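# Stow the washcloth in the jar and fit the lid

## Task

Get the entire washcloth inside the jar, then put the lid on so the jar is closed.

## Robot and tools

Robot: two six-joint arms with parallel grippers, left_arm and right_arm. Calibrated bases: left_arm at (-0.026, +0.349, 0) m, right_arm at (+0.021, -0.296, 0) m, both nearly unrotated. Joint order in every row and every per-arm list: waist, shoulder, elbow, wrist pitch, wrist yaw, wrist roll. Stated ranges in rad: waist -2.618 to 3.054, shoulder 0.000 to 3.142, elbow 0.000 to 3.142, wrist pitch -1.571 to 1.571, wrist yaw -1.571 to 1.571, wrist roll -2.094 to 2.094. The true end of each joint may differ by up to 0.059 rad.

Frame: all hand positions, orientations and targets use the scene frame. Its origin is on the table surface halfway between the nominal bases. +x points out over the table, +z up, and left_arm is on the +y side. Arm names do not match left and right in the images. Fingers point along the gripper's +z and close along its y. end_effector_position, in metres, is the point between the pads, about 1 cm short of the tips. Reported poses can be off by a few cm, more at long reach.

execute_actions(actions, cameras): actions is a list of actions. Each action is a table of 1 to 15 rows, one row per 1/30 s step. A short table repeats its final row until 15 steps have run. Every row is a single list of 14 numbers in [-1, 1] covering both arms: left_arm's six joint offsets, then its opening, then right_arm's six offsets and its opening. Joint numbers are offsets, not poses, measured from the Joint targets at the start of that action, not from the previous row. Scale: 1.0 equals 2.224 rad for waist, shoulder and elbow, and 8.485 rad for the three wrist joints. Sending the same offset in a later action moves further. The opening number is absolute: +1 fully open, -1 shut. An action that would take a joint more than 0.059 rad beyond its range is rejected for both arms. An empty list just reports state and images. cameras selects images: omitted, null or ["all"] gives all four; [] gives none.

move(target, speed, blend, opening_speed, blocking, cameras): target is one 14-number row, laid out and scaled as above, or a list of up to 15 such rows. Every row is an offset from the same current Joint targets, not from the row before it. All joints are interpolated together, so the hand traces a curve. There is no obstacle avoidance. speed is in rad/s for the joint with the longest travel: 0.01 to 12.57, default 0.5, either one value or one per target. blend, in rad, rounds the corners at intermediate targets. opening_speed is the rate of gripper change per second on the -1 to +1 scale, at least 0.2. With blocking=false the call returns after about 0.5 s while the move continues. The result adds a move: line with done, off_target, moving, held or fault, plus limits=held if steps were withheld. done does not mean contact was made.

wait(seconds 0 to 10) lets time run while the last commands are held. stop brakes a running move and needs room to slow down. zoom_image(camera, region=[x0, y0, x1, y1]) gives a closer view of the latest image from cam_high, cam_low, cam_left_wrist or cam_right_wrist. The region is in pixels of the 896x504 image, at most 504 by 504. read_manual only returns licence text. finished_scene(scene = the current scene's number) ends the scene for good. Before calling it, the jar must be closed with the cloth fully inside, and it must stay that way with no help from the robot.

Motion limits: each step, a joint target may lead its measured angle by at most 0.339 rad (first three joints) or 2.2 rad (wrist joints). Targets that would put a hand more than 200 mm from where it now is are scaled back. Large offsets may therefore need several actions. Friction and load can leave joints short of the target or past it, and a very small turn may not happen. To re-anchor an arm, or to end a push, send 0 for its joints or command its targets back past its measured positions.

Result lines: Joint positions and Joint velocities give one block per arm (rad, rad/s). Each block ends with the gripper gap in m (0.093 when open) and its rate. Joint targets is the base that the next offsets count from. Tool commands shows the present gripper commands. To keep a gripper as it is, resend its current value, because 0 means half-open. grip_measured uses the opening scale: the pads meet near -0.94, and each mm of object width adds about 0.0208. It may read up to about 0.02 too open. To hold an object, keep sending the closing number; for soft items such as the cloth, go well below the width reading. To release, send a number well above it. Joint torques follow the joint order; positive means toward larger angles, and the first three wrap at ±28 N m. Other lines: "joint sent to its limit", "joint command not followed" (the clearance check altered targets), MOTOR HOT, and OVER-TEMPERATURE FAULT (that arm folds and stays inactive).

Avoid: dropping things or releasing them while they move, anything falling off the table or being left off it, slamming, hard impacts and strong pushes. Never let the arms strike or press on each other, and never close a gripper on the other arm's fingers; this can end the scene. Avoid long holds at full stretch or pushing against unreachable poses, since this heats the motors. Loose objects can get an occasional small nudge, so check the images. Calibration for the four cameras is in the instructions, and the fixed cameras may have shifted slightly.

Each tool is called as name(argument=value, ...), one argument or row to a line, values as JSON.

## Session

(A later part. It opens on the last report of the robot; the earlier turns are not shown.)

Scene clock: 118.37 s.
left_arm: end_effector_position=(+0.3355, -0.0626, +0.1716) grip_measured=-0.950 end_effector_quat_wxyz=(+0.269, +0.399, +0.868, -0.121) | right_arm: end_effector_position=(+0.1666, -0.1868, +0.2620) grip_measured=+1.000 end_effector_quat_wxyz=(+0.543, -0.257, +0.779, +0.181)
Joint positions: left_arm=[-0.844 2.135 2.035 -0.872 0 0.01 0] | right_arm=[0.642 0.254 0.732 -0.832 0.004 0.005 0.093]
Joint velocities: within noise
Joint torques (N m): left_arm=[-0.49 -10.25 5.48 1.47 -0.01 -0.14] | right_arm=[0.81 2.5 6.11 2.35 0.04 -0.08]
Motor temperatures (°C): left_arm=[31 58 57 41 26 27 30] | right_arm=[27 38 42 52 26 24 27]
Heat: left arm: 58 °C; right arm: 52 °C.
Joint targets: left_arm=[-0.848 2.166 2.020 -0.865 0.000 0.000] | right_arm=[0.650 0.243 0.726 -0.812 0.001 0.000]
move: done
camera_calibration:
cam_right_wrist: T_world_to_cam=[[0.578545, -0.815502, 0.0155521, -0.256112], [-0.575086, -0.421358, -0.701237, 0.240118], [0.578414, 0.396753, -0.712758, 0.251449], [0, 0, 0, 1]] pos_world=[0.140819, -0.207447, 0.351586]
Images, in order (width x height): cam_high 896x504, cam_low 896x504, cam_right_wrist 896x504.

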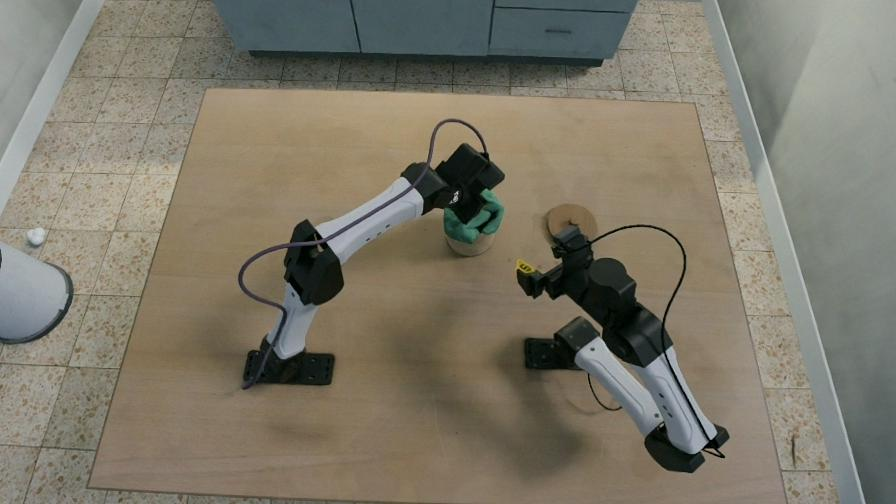

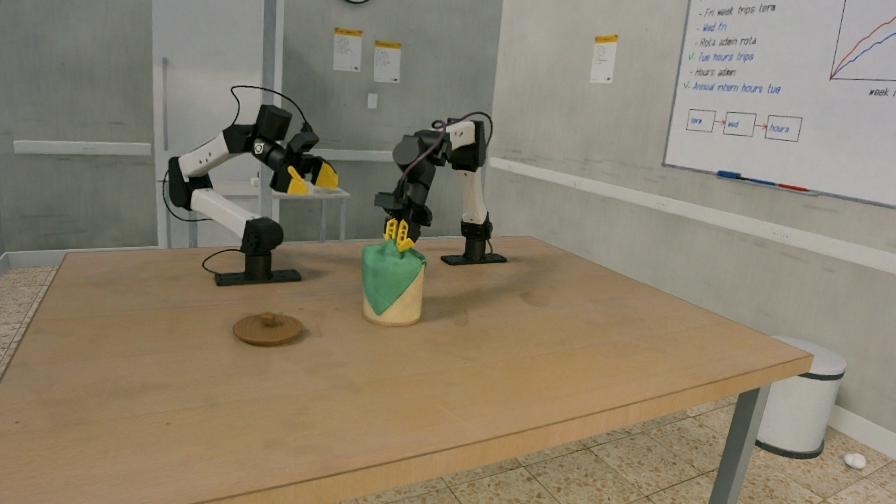

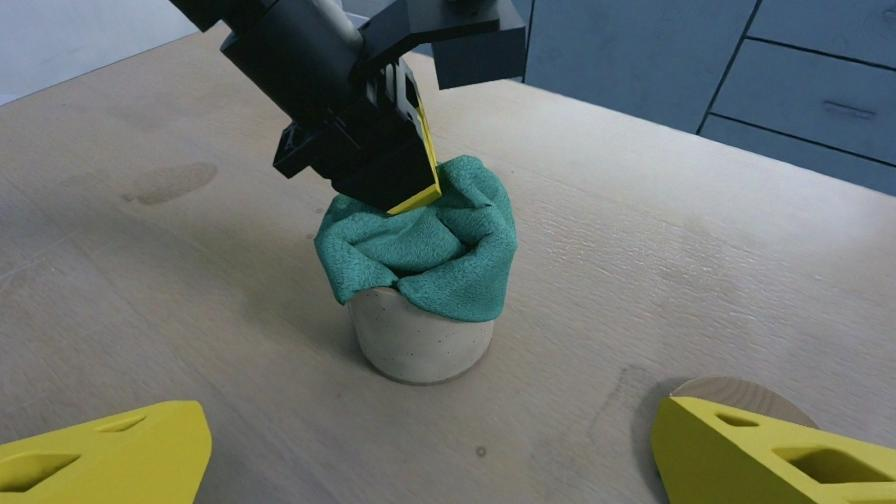

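move(
  target=[0, 0.0629, 0.0185, -0.0007, 0, 0, -1.0, 0, 0, 0, 0, 0, 0, 1.0],
  speed=0.12,
  cameras=["cam_right_wrist", "cam_low", "cam_high", "cam_left_wrist"],
)

Scene clock: 120.60 s.
left_arm: end_effector_position=(+0.3391, -0.0671, +0.1044) grip_measured=-0.950 end_effector_quat_wxyz=(+0.216, +0.404, +0.883, -0.098) | right_arm: end_effector_position=(+0.1666, -0.1868, +0.2620) grip_measured=+1.000 end_effector_quat_wxyz=(+0.543, -0.257, +0.779, +0.181)
Joint positions: left_arm=[-0.844 2.267 2.041 -0.865 0.001 0.008 0] | right_arm=[0.642 0.254 0.732 -0.832 0.004 0.005 0.093]
Joint velocities: within noise
Joint torques (N m): left_arm=[-0.49 -10.5 8.54 1.18 -0.02 -0.11] | right_arm=[0.84 2.48 6.12 2.34 0.04 -0.08]
Motor temperatures (°C): left_arm=[31 58 57 41 26 27 30] | right_arm=[27 37 42 52 26 24 27]
Heat: left arm: 58 °C; right arm: 52 °C.
Joint targets: left_arm=[-0.848 2.306 2.061 -0.872 0.000 0.001] | right_arm=[0.650 0.243 0.726 -0.812 0.001 0.000]
move: off_target (left_arm); left_arm: the shoulder is farthest, 0.038 rad from its target
camera_calibration:
cam_left_wrist: T_world_to_cam=[[-0.749111, -0.662203, -0.0178906, 0.213481], [-0.661965, 0.749323, -0.0178338, 0.314143], [0.0252154, -0.00151653, -0.999681, 0.173553], [0, 0, 0, 1]] pos_world=[0.363496, -0.0937635, 0.182919]
cam_right_wrist: T_world_to_cam=[[0.578545, -0.815502, 0.0155521, -0.256112], [-0.575086, -0.421358, -0.701237, 0.240118], [0.578414, 0.396753, -0.712758, 0.251449], [0, 0, 0, 1]] pos_world=[0.140819, -0.207447, 0.351586]

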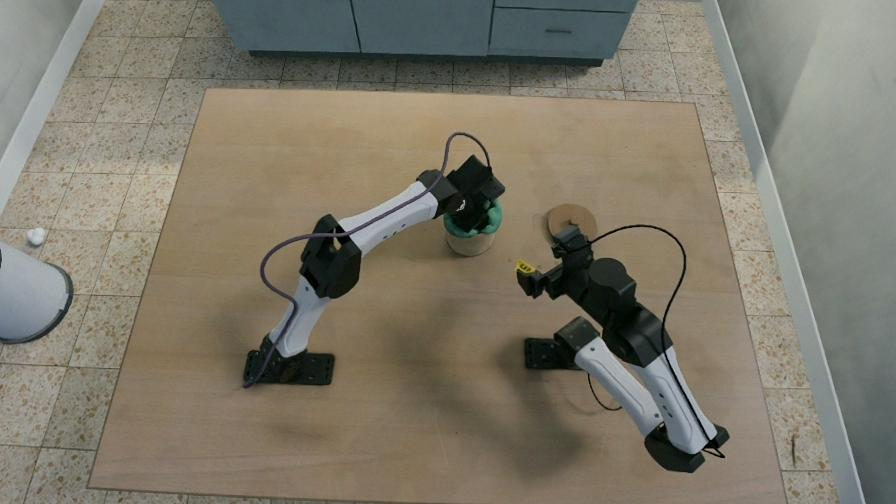

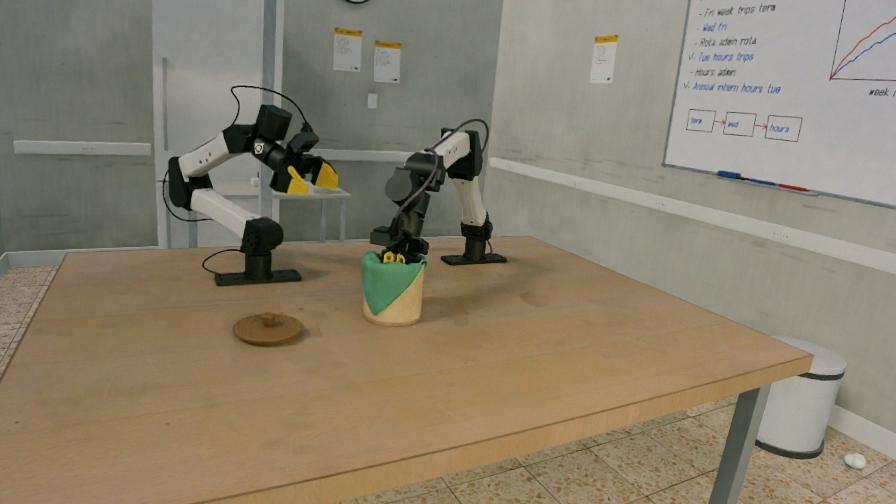

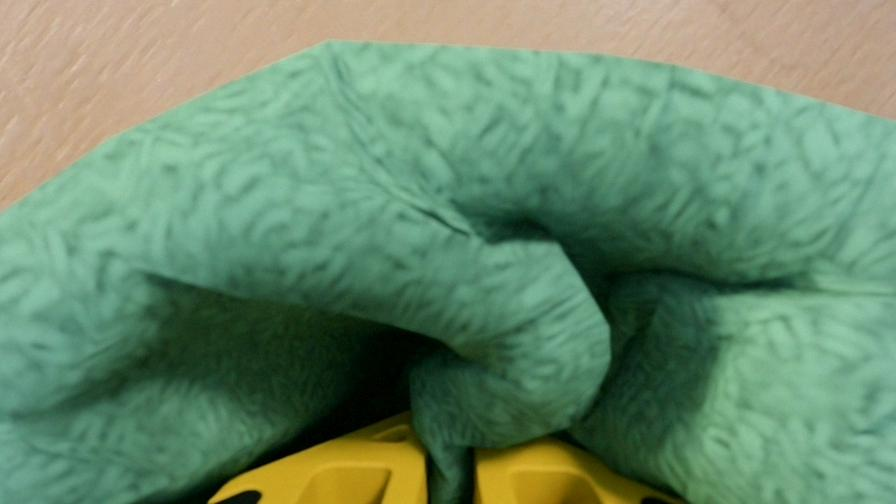

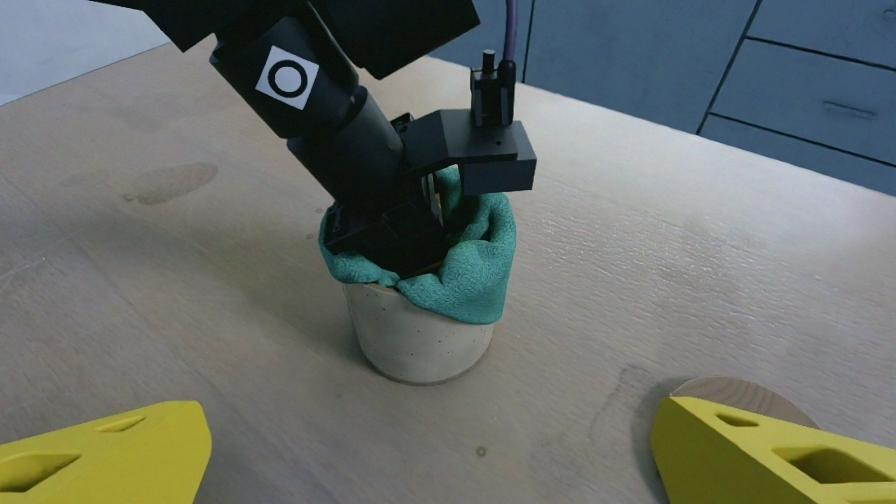

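move(
  target=[-0.0081, 0.0423, 0.0009, 0.0055, 0, 0, -1.0, 0, 0, 0, 0, 0, 0, 1.0],
  speed=0.1,
  cameras=["cam_right_wrist", "cam_low", "cam_left_wrist"],
)

Scene clock: 123.37 s.
left_arm: end_effector_position=(+0.3446, -0.0757, +0.0943) grip_measured=-0.950 end_effector_quat_wxyz=(+0.225, +0.406, +0.881, -0.086) | right_arm: end_effector_position=(+0.1666, -0.1868, +0.2620) grip_measured=+1.000 end_effector_quat_wxyz=(+0.543, -0.257, +0.779, +0.181)
Joint positions: left_arm=[-0.856 2.312 2.073 -0.846 -0.031 0.008 0] | right_arm=[0.642 0.254 0.732 -0.832 0.004 0.005 0.093]
Joint velocities: within noise
Joint torques (N m): left_arm=[-0.9 -6.3 5.91 1.45 0.32 -0.12] | right_arm=[0.8 2.47 6.09 2.35 0.04 -0.09]
Motor temperatures (°C): left_arm=[31 57 57 40 26 27 30] | right_arm=[27 37 41 53 26 24 27]
Heat: left arm: 57 °C; right arm: 53 °C.
Joint targets: left_arm=[-0.866 2.400 2.063 -0.825 0.000 0.001] | right_arm=[0.650 0.243 0.726 -0.812 0.001 0.000]
move: off_target (left_arm); left_arm: the shoulder is farthest, 0.088 rad from its target
camera_calibration:
cam_left_wrist: T_world_to_cam=[[-0.7465, -0.663727, -0.0469556, 0.213471], [-0.663413, 0.747861, -0.0242308, 0.324997], [0.0511988, 0.0130626, -0.998603, 0.155391], [0, 0, 0, 1]] pos_world=[0.367008, -0.103396, 0.173072]
cam_right_wrist: T_world_to_cam=[[0.578545, -0.815502, 0.0155521, -0.256112], [-0.575086, -0.421358, -0.701237, 0.240118], [0.578414, 0.396753, -0.712758, 0.251449], [0, 0, 0, 1]] pos_world=[0.140819, -0.207447, 0.351586]
Images, in order (width x height): cam_low 896x504, cam_left_wrist 896x504, cam_right_wrist 896x504.

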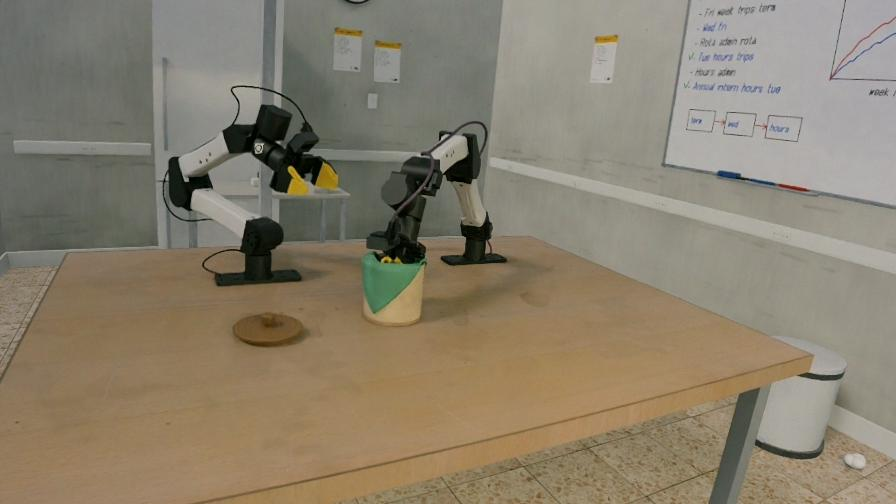

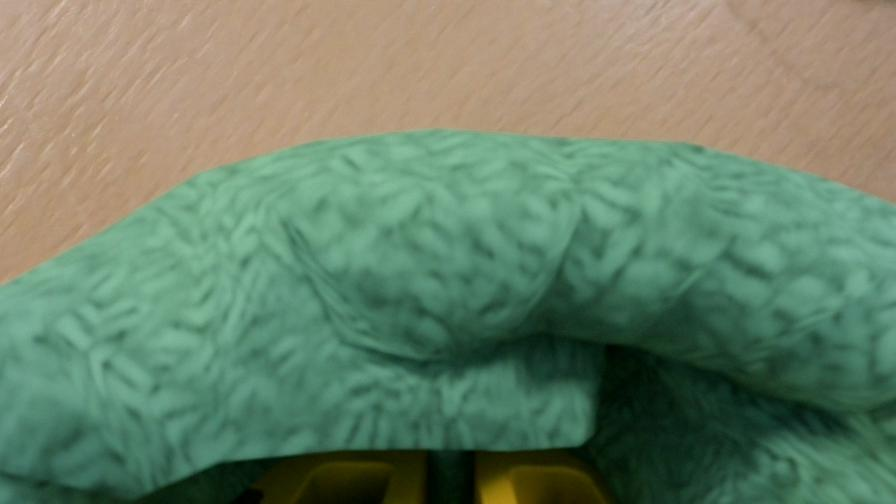

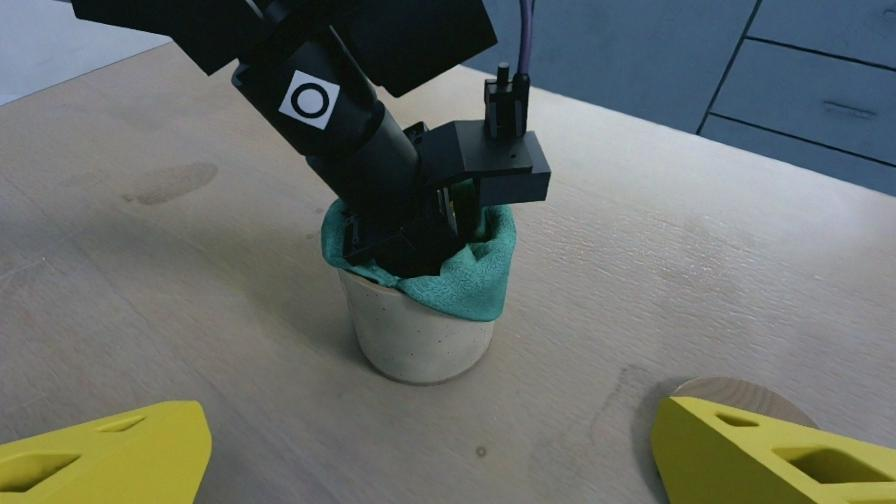

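move(
  target=[
    [0, -0.0360, 0, 0, 0, 0, -1.0, 0, 0, 0, 0, 0, 0, 1.0],
    [0, -0.0360, 0, 0, 0, 0, -0.4, 0, 0, 0, 0, 0, 0, 1.0],
    [0.0081, -0.1052, -0.0193, -0.0047, 0, 0, -0.4, 0, 0, 0, 0, 0, 0, 1.0],
    [0.0081, -0.1488, 0.0994, -0.0206, 0, 0, -0.4, 0, 0, 0, 0, 0, 0, 1.0],
    [0.2995, -0.5396, -0.2531, -0.0206, 0, 0, -0.4, -0.0072, 0.5946, 0.4974, -0.0695, 0, 0, 1.0],
  ],
  speed=[0.2, 0.2, 0.25, 0.4, 0.8],
  blend=[0, 0, 0.03, 0.05, 0],
)

Scene clock: 151.33 s.
left_arm: end_effector_position=(+0.2970, +0.2801, +0.3357) grip_measured=-0.402 end_effector_quat_wxyz=(+0.423, +0.099, +0.900, -0.042) | right_arm: end_effector_position=(+0.2927, -0.0918, +0.2738) grip_measured=+1.000 end_effector_quat_wxyz=(+0.198, -0.308, +0.928, +0.065)
Joint positions: left_arm=[-0.206 1.212 1.513 -0.994 -0.005 0.007 0.026] | right_arm=[0.642 1.562 1.807 -1.396 0.004 0.005 0.093]
Joint velocities: within noise
Joint torques (N m): left_arm=[0.46 -4.74 5.24 1.7 0.04 -0.11] | right_arm=[-0.44 -5.14 9.13 1.08 0.05 -0.09]
Motor temperatures (°C): left_arm=[31 51 53 39 26 27 30] | right_arm=[26 36 41 54 26 24 26]
Heat: left arm: 53 °C; right arm: 54 °C.
Joint targets: left_arm=[-0.200 1.200 1.500 -1.000 0.000 0.000] | right_arm=[0.634 1.566 1.832 -1.402 0.001 0.000]
move: done
camera_calibration:
cam_left_wrist: T_world_to_cam=[[-0.196287, -0.980376, -0.0182626, 0.341022], [-0.895527, 0.186822, -0.403892, 0.386763], [0.399379, -0.062924, -0.914624, 0.283888], [0, 0, 0, 1]] pos_world=[0.299916, 0.279937, 0.422089]
cam_right_wrist: T_world_to_cam=[[0.594257, -0.803675, 0.0310485, -0.259593], [-0.804273, -0.593909, 0.020451, 0.214621], [0.00200403, -0.0371246, -0.999309, 0.356514], [0, 0, 0, 1]] pos_world=[0.326164, -0.0679279, 0.359938]

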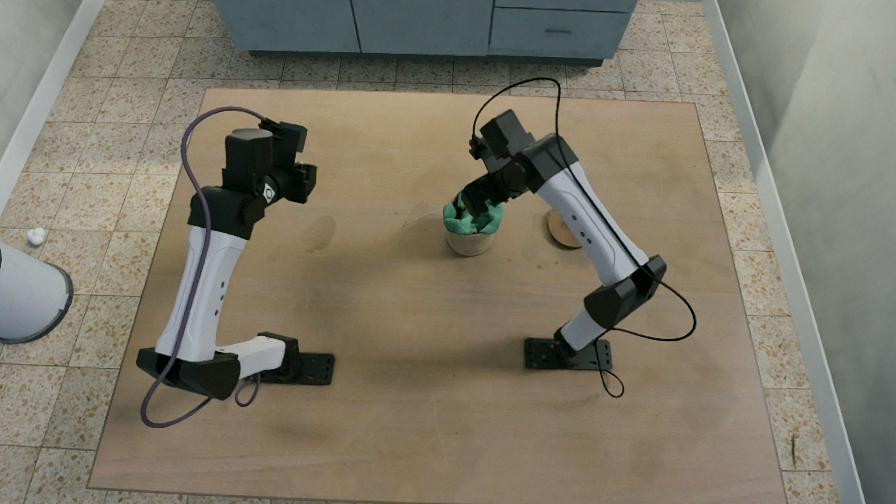

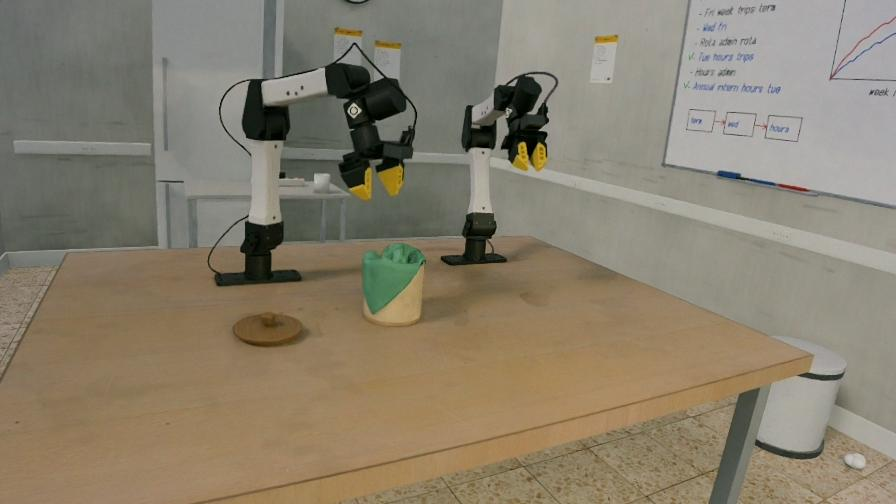

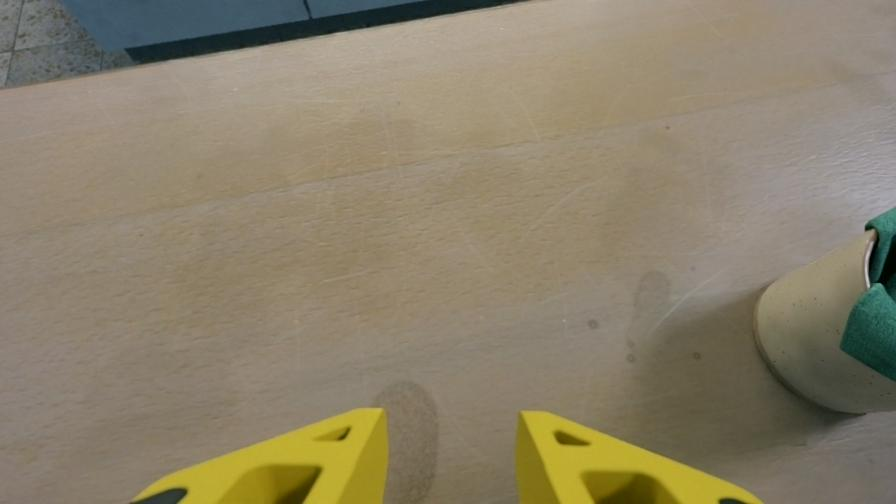

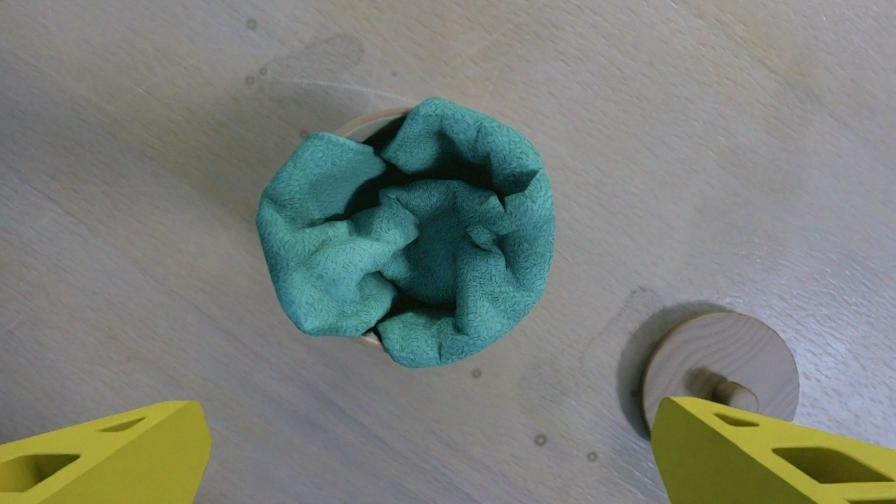

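zoom_image(
  camera="cam_right_wrist",
  region=[230, 70, 590, 390],
)

zoom_image(
  camera="cam_low",
  region=[330, 220, 460, 340],
)

Scaled by 1.400.

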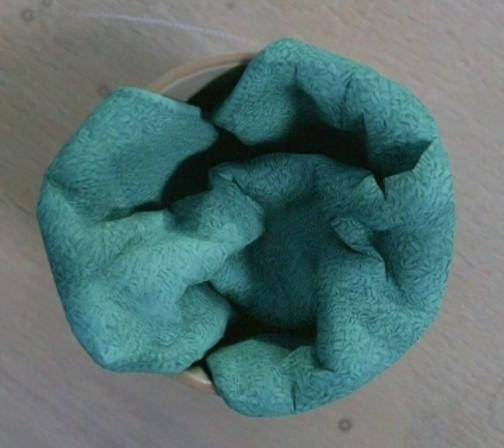

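Scaled by 3.877.

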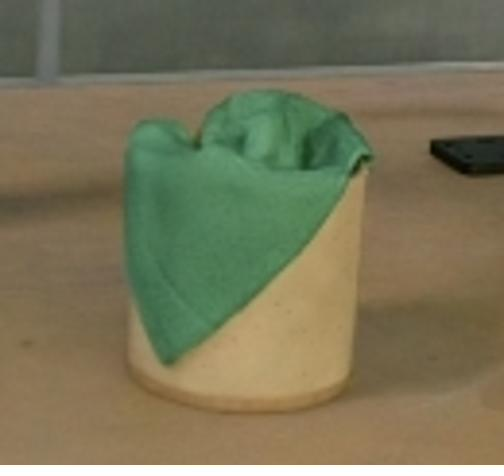

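move(
  target=[0, 0, 0, 0, 0, 0, -0.4, -0.0445, 0.1008, -0.0079, 0.0019, -0.0001, -0.1578, 0.204],
  speed=0.8,
  cameras=["cam_right_wrist", "cam_low", "cam_high"],
)

Scene clock: 167.73 s.
left_arm: end_effector_position=(+0.2970, +0.2801, +0.3357) grip_measured=-0.402 end_effector_quat_wxyz=(+0.423, +0.099, +0.900, -0.042) | right_arm: end_effector_position=(+0.3344, -0.1065, +0.2019) grip_measured=+0.206 end_effector_quat_wxyz=(-0.093, +0.802, -0.588, +0.041)
Joint positions: left_arm=[-0.206 1.212 1.513 -0.994 -0.005 0.007 0.026] | right_arm=[0.542 1.777 1.807 -1.397 0.004 -1.332 0.055]
Joint velocities: within noise
Joint torques (N m): left_arm=[0.4 -4.77 5.3 1.72 0.04 -0.1] | right_arm=[-0.36 -6.28 7.47 0.8 -0.03 -0.08]
Motor temperatures (°C): left_arm=[31 47 52 40 25 27 29] | right_arm=[26 37 44 49 26 24 26]
Heat: left arm: 52 °C; right arm: 49 °C.
Joint targets: left_arm=[-0.200 1.200 1.500 -1.000 0.000 0.000] | right_arm=[0.535 1.790 1.815 -1.386 0.000 -1.339]
move: done
camera_calibration:
cam_right_wrist: T_world_to_cam=[[0.927983, 0.297004, 0.225027, -0.327537], [0.198053, -0.904669, 0.377291, -0.199415], [0.315632, -0.305552, -0.89834, 0.130174], [0, 0, 0, 1]] pos_world=[0.302356, -0.0433498, 0.265883]
Images, in order (width x height): cam_high 896x504, cam_low 896x504, cam_right_wrist 896x504.

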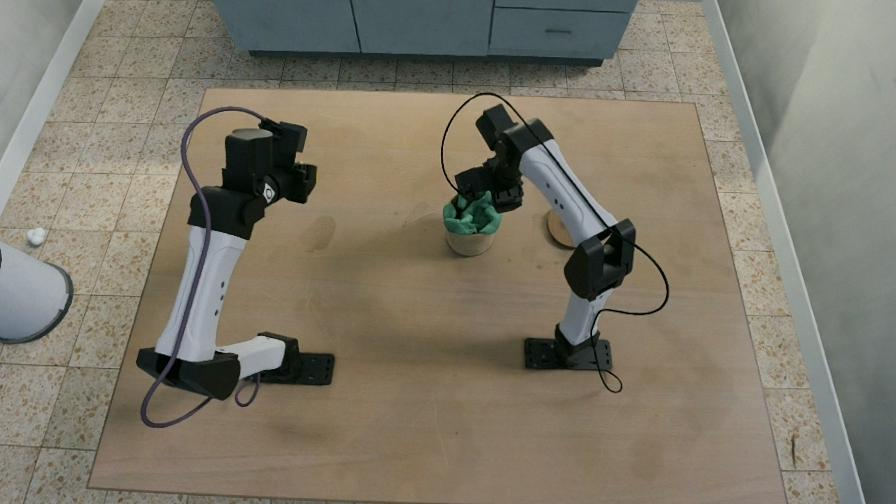

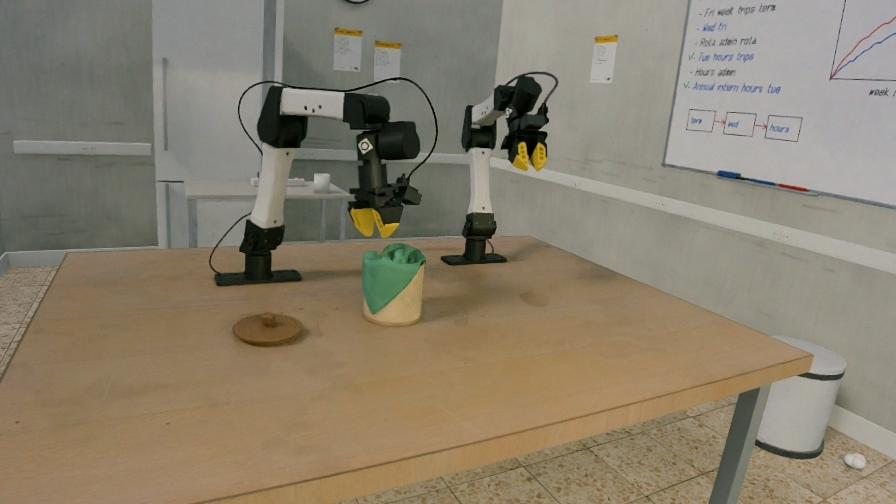

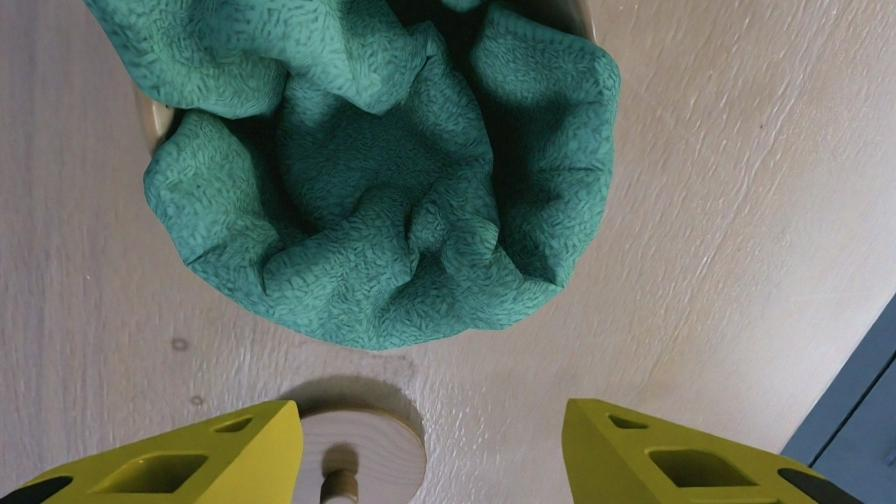

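zoom_image(
  camera="cam_right_wrist",
  region=[80, 0, 660, 360],
)

Region (80, 0, 660, 360) is 580x360 pixels. A region can be at most 504 by 504 pixels.

move(
  target=[
    [0, 0, 0, 0, 0, 0, -0.4, -0.0072, 0.0131, -0.0406, 0.0017, 0, -0.0022, 0.204],
    [0, 0, 0, 0, 0, 0, -0.4, -0.0072, 0.0545, -0.0346, -0.0014, 0, -0.0022, 0.204],
  ],
  speed=[0.3, 0.15],
  cameras=["cam_right_wrist", "cam_low"],
)

zoom_image(
  camera="cam_low",
  region=[330, 180, 460, 340],
)

Scene clock: 174.77 s.
left_arm: end_effector_position=(+0.2970, +0.2801, +0.3357) grip_measured=-0.402 end_effector_quat_wxyz=(+0.423, +0.099, +0.900, -0.042) | right_arm: end_effector_position=(+0.3316, -0.1153, +0.1469) grip_measured=+0.206 end_effector_quat_wxyz=(-0.016, +0.807, -0.590, +0.009)
Joint positions: left_arm=[-0.206 1.212 1.513 -0.994 -0.005 0.007 0.026] | right_arm=[0.525 1.876 1.73 -1.388 0.004 -1.351 0.055]
Joint velocities: within noise
Joint torques (N m): left_arm=[0.44 -4.7 5.26 1.7 0.05 -0.11] | right_arm=[-0.29 -5.05 7.36 0.24 -0.03 -0.1]
Motor temperatures (°C): left_arm=[31 46 51 41 25 27 29] | right_arm=[26 38 44 48 25 24 26]
Heat: left arm: 51 °C; right arm: 48 °C.
Joint targets: left_arm=[-0.200 1.200 1.500 -1.000 0.000 0.000] | right_arm=[0.519 1.911 1.738 -1.398 0.000 -1.357]
move: off_target (right_arm); right_arm: the shoulder is farthest, 0.036 rad from its target
camera_calibration:
cam_right_wrist: T_world_to_cam=[[0.948103, 0.311376, 0.0643919, -0.291333], [0.256796, -0.869267, 0.42241, -0.208025], [0.187502, -0.383953, -0.904115, 0.113324], [0, 0, 0, 1]] pos_world=[0.308385, -0.0466047, 0.209089]
Images, in order (width x height): cam_low 896x504, cam_right_wrist 896x504.

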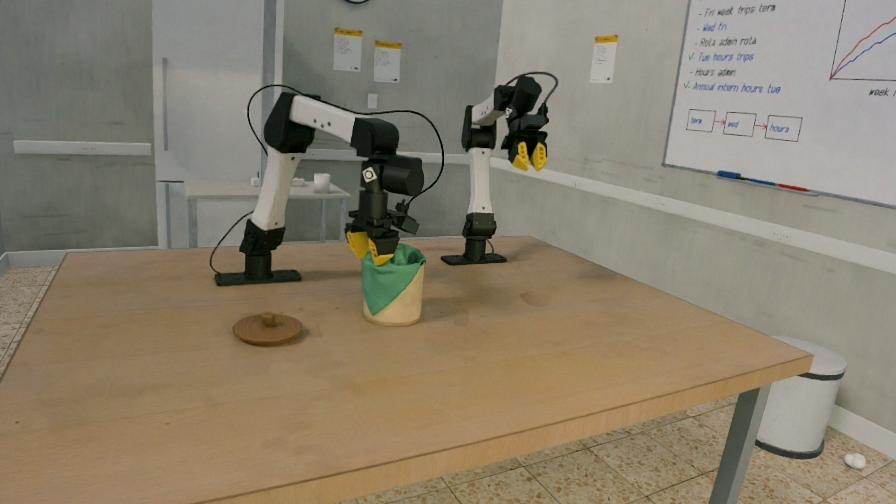

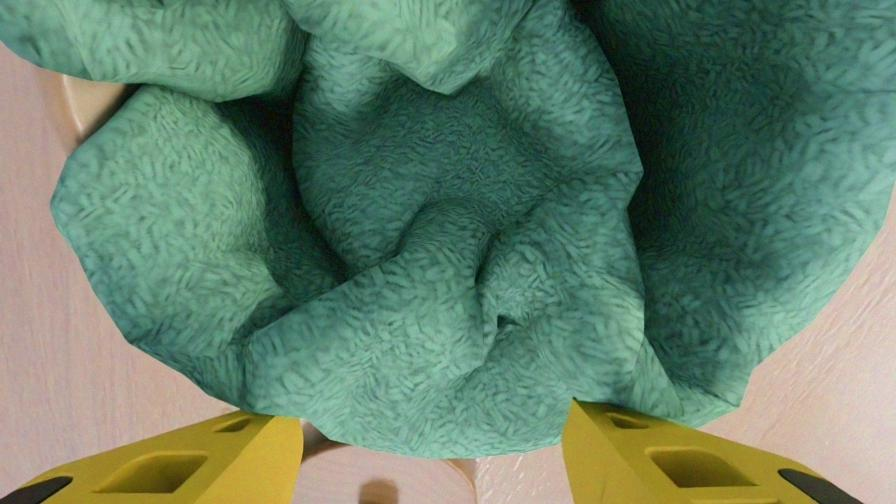

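Scaled by 3.150.

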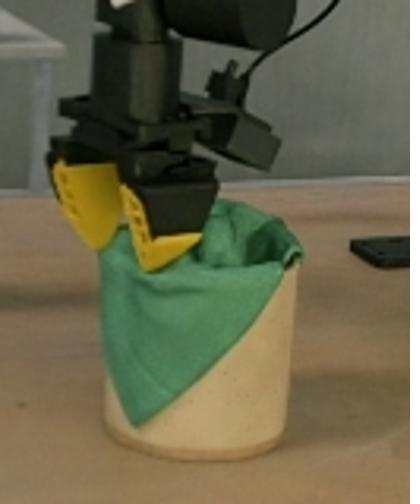

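move(
  target=[
    [0, 0, 0, 0, 0, 0, -0.4, 0, 0.0135, 0, 0, 0, 0, 0.204],
    [0, 0, 0, 0, 0, 0, -0.4, 0, 0.0135, 0, 0, 0, 0, -1.0],
  ],
  speed=0.15,
  opening_speed=0.8,
  cameras=["cam_right_wrist", "cam_low"],
)

zoom_image(
  camera="cam_low",
  region=[330, 180, 460, 340],
)

Scene clock: 179.23 s.
left_arm: end_effector_position=(+0.2970, +0.2801, +0.3357) grip_measured=-0.402 end_effector_quat_wxyz=(+0.423, +0.099, +0.900, -0.042) | right_arm: end_effector_position=(+0.3386, -0.1226, +0.1441) grip_measured=-0.982 end_effector_quat_wxyz=(-0.001, +0.805, -0.593, +0.023)
Joint positions: left_arm=[-0.206 1.212 1.513 -0.994 -0.005 0.007 0.026] | right_arm=[0.515 1.9 1.751 -1.401 0.041 -1.354 0]
Joint velocities: within noise
Joint torques (N m): left_arm=[0.4 -4.75 5.26 1.71 0.03 -0.11] | right_arm=[0.5 -4.74 5.27 0.34 -0.44 -0.07]
Motor temperatures (°C): left_arm=[31 45 51 41 25 27 29] | right_arm=[26 38 43 47 25 24 26]
Heat: left arm: 51 °C; right arm: 47 °C.
Joint targets: left_arm=[-0.200 1.200 1.500 -1.000 0.000 0.000] | right_arm=[0.519 1.941 1.737 -1.398 0.000 -1.358]
move: off_target (right_arm); target 2's new numbers were sent with right_arm's shoulder 0.052 rad from that target; right_arm: the shoulder is farthest, 0.041 rad from its target
camera_calibration:
cam_right_wrist: T_world_to_cam=[[0.950257, 0.306262, 0.0567006, -0.295716], [0.247799, -0.853671, 0.458085, -0.215182], [0.188698, -0.421248, -0.887098, 0.0993349], [0, 0, 0, 1]] pos_world=[0.315584, -0.0512839, 0.203459]
Images, in order (width x height): cam_low 896x504, cam_right_wrist 896x504.

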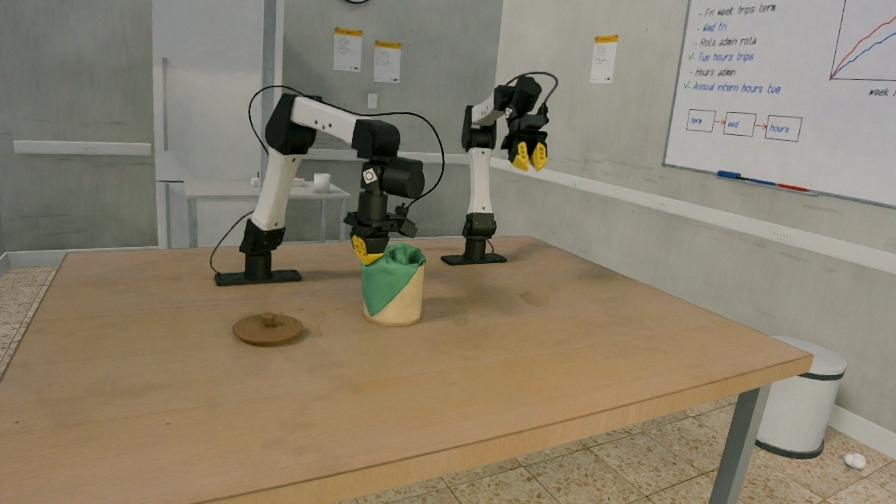

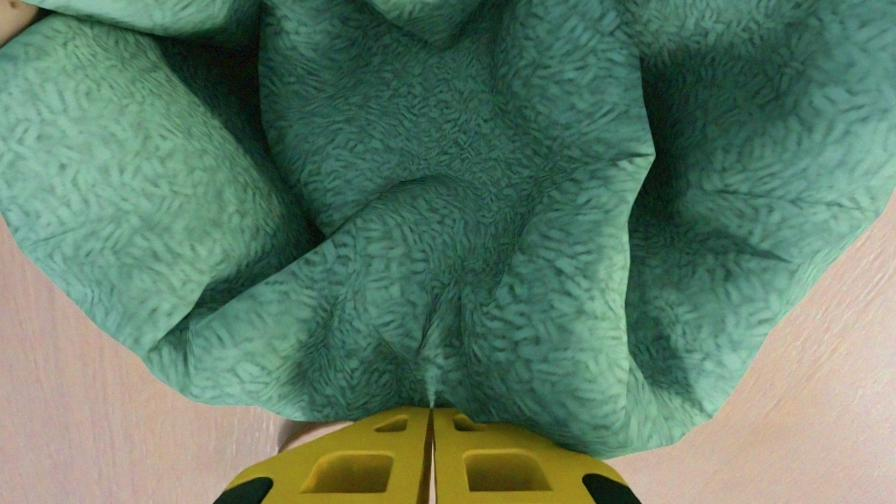

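Scaled by 3.150.

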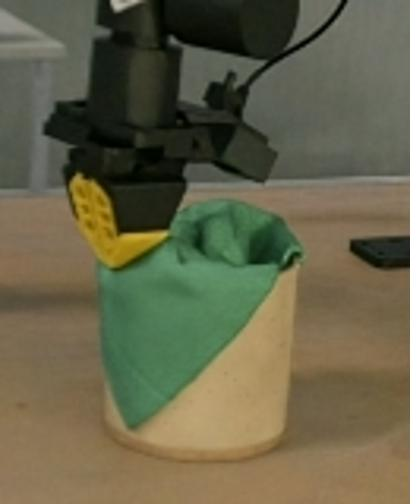

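move(
  target=[0, 0, 0, 0, 0, 0, -0.4, 0, -0.0538, 0.0554, -0.0044, 0, 0, -1.0],
  speed=0.25,
  cameras=["cam_right_wrist", "cam_low"],
)

zoom_image(
  camera="cam_low",
  region=[330, 180, 460, 340],
)

Scene clock: 186.33 s.
left_arm: end_effector_position=(+0.2970, +0.2801, +0.3357) grip_measured=-0.402 end_effector_quat_wxyz=(+0.423, +0.099, +0.900, -0.042) | right_arm: end_effector_position=(+0.3449, -0.1138, +0.1855) grip_measured=-0.982 end_effector_quat_wxyz=(-0.060, +0.803, -0.592, +0.035)
Joint positions: left_arm=[-0.206 1.212 1.513 -0.994 -0.005 0.007 0.026] | right_arm=[0.515 1.849 1.842 -1.425 0.014 -1.354 0]
Joint velocities: within noise
Joint torques (N m): left_arm=[0.44 -4.78 5.33 1.71 0.03 -0.11] | right_arm=[0.53 -10.37 8.53 0.42 -0.13 -0.06]
Motor temperatures (°C): left_arm=[31 44 51 41 25 27 29] | right_arm=[26 39 43 45 25 24 26]
Heat: left arm: 51 °C; right arm: 45 °C.
Joint targets: left_arm=[-0.200 1.200 1.500 -1.000 0.000 0.000] | right_arm=[0.519 1.822 1.861 -1.435 0.000 -1.358]
move: done
camera_calibration:
cam_right_wrist: T_world_to_cam=[[0.939667, 0.299192, 0.16586, -0.324146], [0.210976, -0.888505, 0.40749, -0.210129], [0.269286, -0.347913, -0.898021, 0.121052], [0, 0, 0, 1]] pos_world=[0.316324, -0.0476031, 0.248095]
Images, in order (width x height): cam_low 896x504, cam_right_wrist 896x504.

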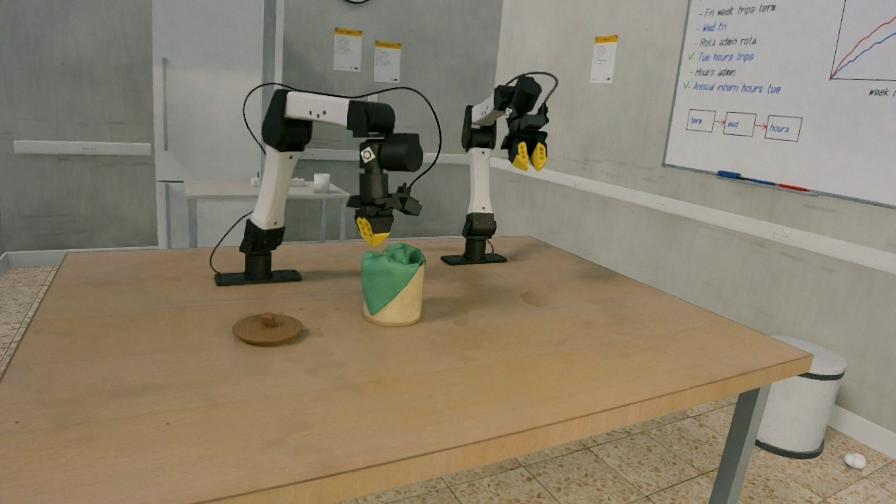

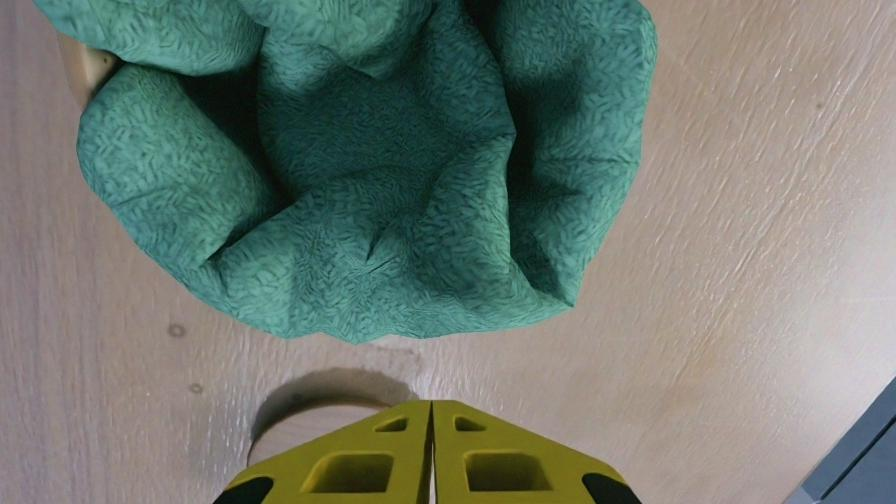

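Scaled by 3.150.

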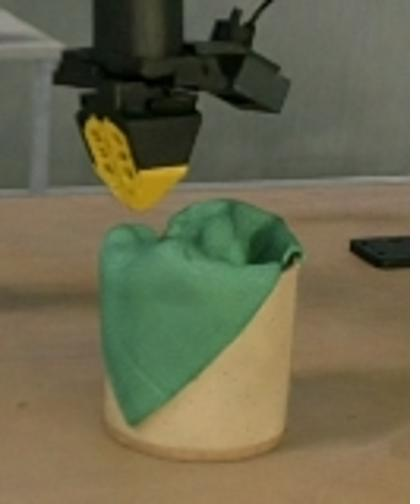

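move(
  target=[0, 0, 0, 0, 0, 0, -0.4, 0.0051, -0.0210, -0.0445, 0.0061, 0, 0.1868, 0.10],
  speed=1.2,
  cameras=["cam_right_wrist", "cam_low"],
)

Scene clock: 190.30 s.
left_arm: end_effector_position=(+0.2970, +0.2801, +0.3357) grip_measured=-0.402 end_effector_quat_wxyz=(+0.423, +0.099, +0.900, -0.042) | right_arm: end_effector_position=(+0.3348, -0.1156, +0.1781) grip_measured=+0.098 end_effector_quat_wxyz=(+0.061, -0.151, +0.986, +0.018)
Joint positions: left_arm=[-0.206 1.212 1.513 -0.994 -0.005 0.007 0.026] | right_arm=[0.523 1.815 1.769 -1.399 0.011 0.221 0.05]
Joint velocities: within noise
Joint torques (N m): left_arm=[0.46 -4.68 5.26 1.71 0.03 -0.11] | right_arm=[0.8 -11.33 6.01 0.74 -0.02 0.02]
Motor temperatures (°C): left_arm=[31 44 51 41 25 27 29] | right_arm=[26 40 43 45 25 24 26]
Heat: left arm: 51 °C; right arm: 45 °C.
Joint targets: left_arm=[-0.200 1.200 1.500 -1.000 0.000 0.000] | right_arm=[0.530 1.775 1.762 -1.383 0.000 0.228]
move: off_target (right_arm); right_arm: the shoulder is farthest, 0.039 rad from its target
camera_calibration:
cam_right_wrist: T_world_to_cam=[[0.306262, -0.95188, 0.0113526, -0.217997], [-0.906281, -0.2879, 0.309464, 0.254409], [-0.291304, -0.105066, -0.950843, 0.341659], [0, 0, 0, 1]] pos_world=[0.396857, -0.0983658, 0.248609]
Images, in order (width x height): cam_low 896x504, cam_right_wrist 896x504.

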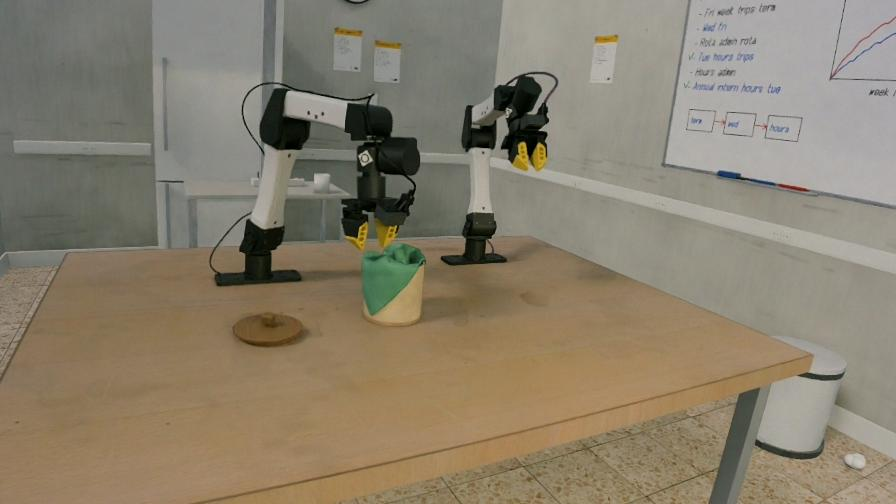

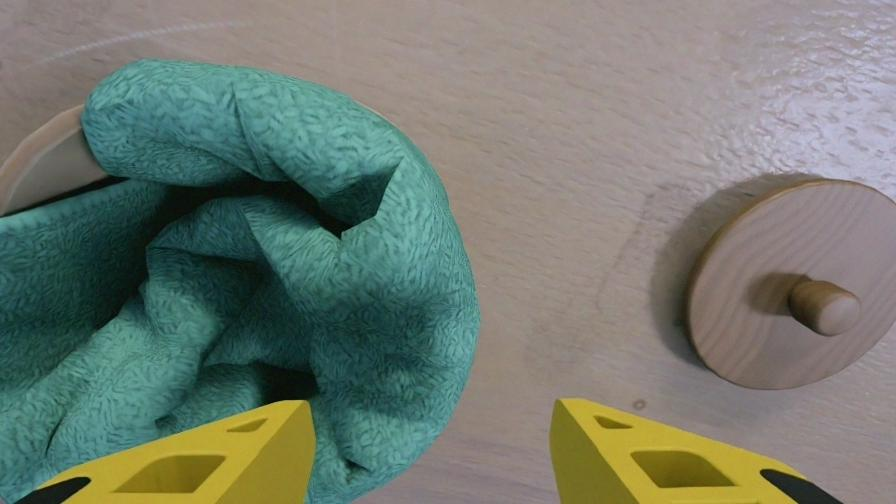

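move(
  target=[0, 0, 0, 0, 0, 0, -0.4, 0.0027, 0.0649, -0.0002, -0.0035, 0, 0, 0.10],
  speed=0.2,
  cameras=["cam_right_wrist", "cam_low"],
)

zoom_image(
  camera="cam_low",
  region=[330, 180, 460, 340],
)

Scene clock: 193.03 s.
left_arm: end_effector_position=(+0.2970, +0.2801, +0.3357) grip_measured=-0.402 end_effector_quat_wxyz=(+0.423, +0.099, +0.900, -0.042) | right_arm: end_effector_position=(+0.3364, -0.1120, +0.1464) grip_measured=+0.098 end_effector_quat_wxyz=(+0.015, -0.154, +0.988, +0.001)
Joint positions: left_arm=[-0.206 1.212 1.513 -0.994 -0.005 0.007 0.026] | right_arm=[0.529 1.907 1.769 -1.404 0.01 0.221 0.05]
Joint velocities: within noise
Joint torques (N m): left_arm=[0.54 -4.72 5.34 1.69 0.03 -0.11] | right_arm=[0.83 -7.3 5.9 0.28 0 0.02]
Motor temperatures (°C): left_arm=[31 43 51 41 25 27 29] | right_arm=[26 41 42 45 25 24 26]
Heat: left arm: 51 °C; right arm: 45 °C.
Joint targets: left_arm=[-0.200 1.200 1.500 -1.000 0.000 0.000] | right_arm=[0.536 1.919 1.761 -1.413 0.000 0.228]
move: done
camera_calibration:
cam_right_wrist: T_world_to_cam=[[0.313179, -0.949183, 0.031156, -0.219545], [-0.874862, -0.275582, 0.398335, 0.244497], [-0.369507, -0.152007, -0.916711, 0.328414], [0, 0, 0, 1]] pos_world=[0.404009, -0.0910878, 0.210509]
Images, in order (width x height): cam_low 896x504, cam_right_wrist 896x504.

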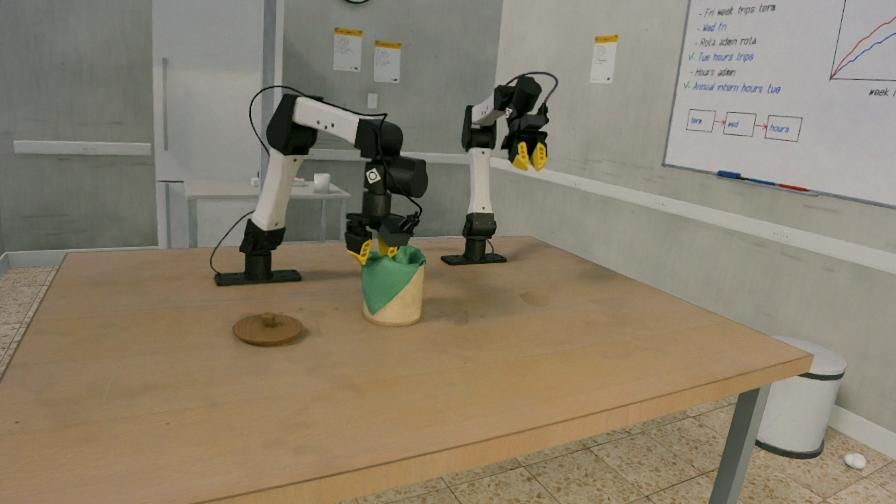

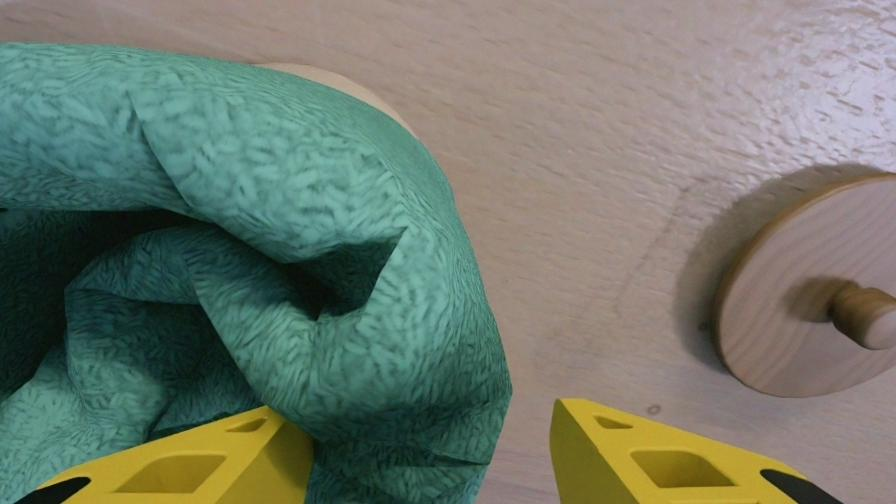

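Scaled by 3.150.

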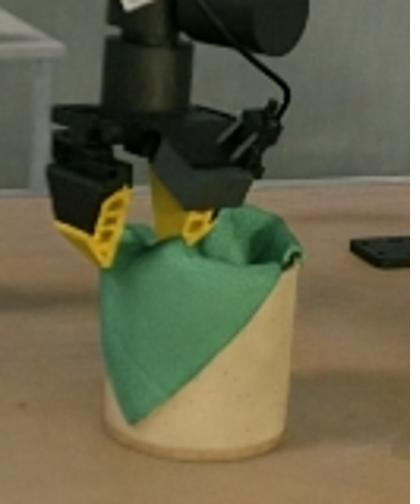

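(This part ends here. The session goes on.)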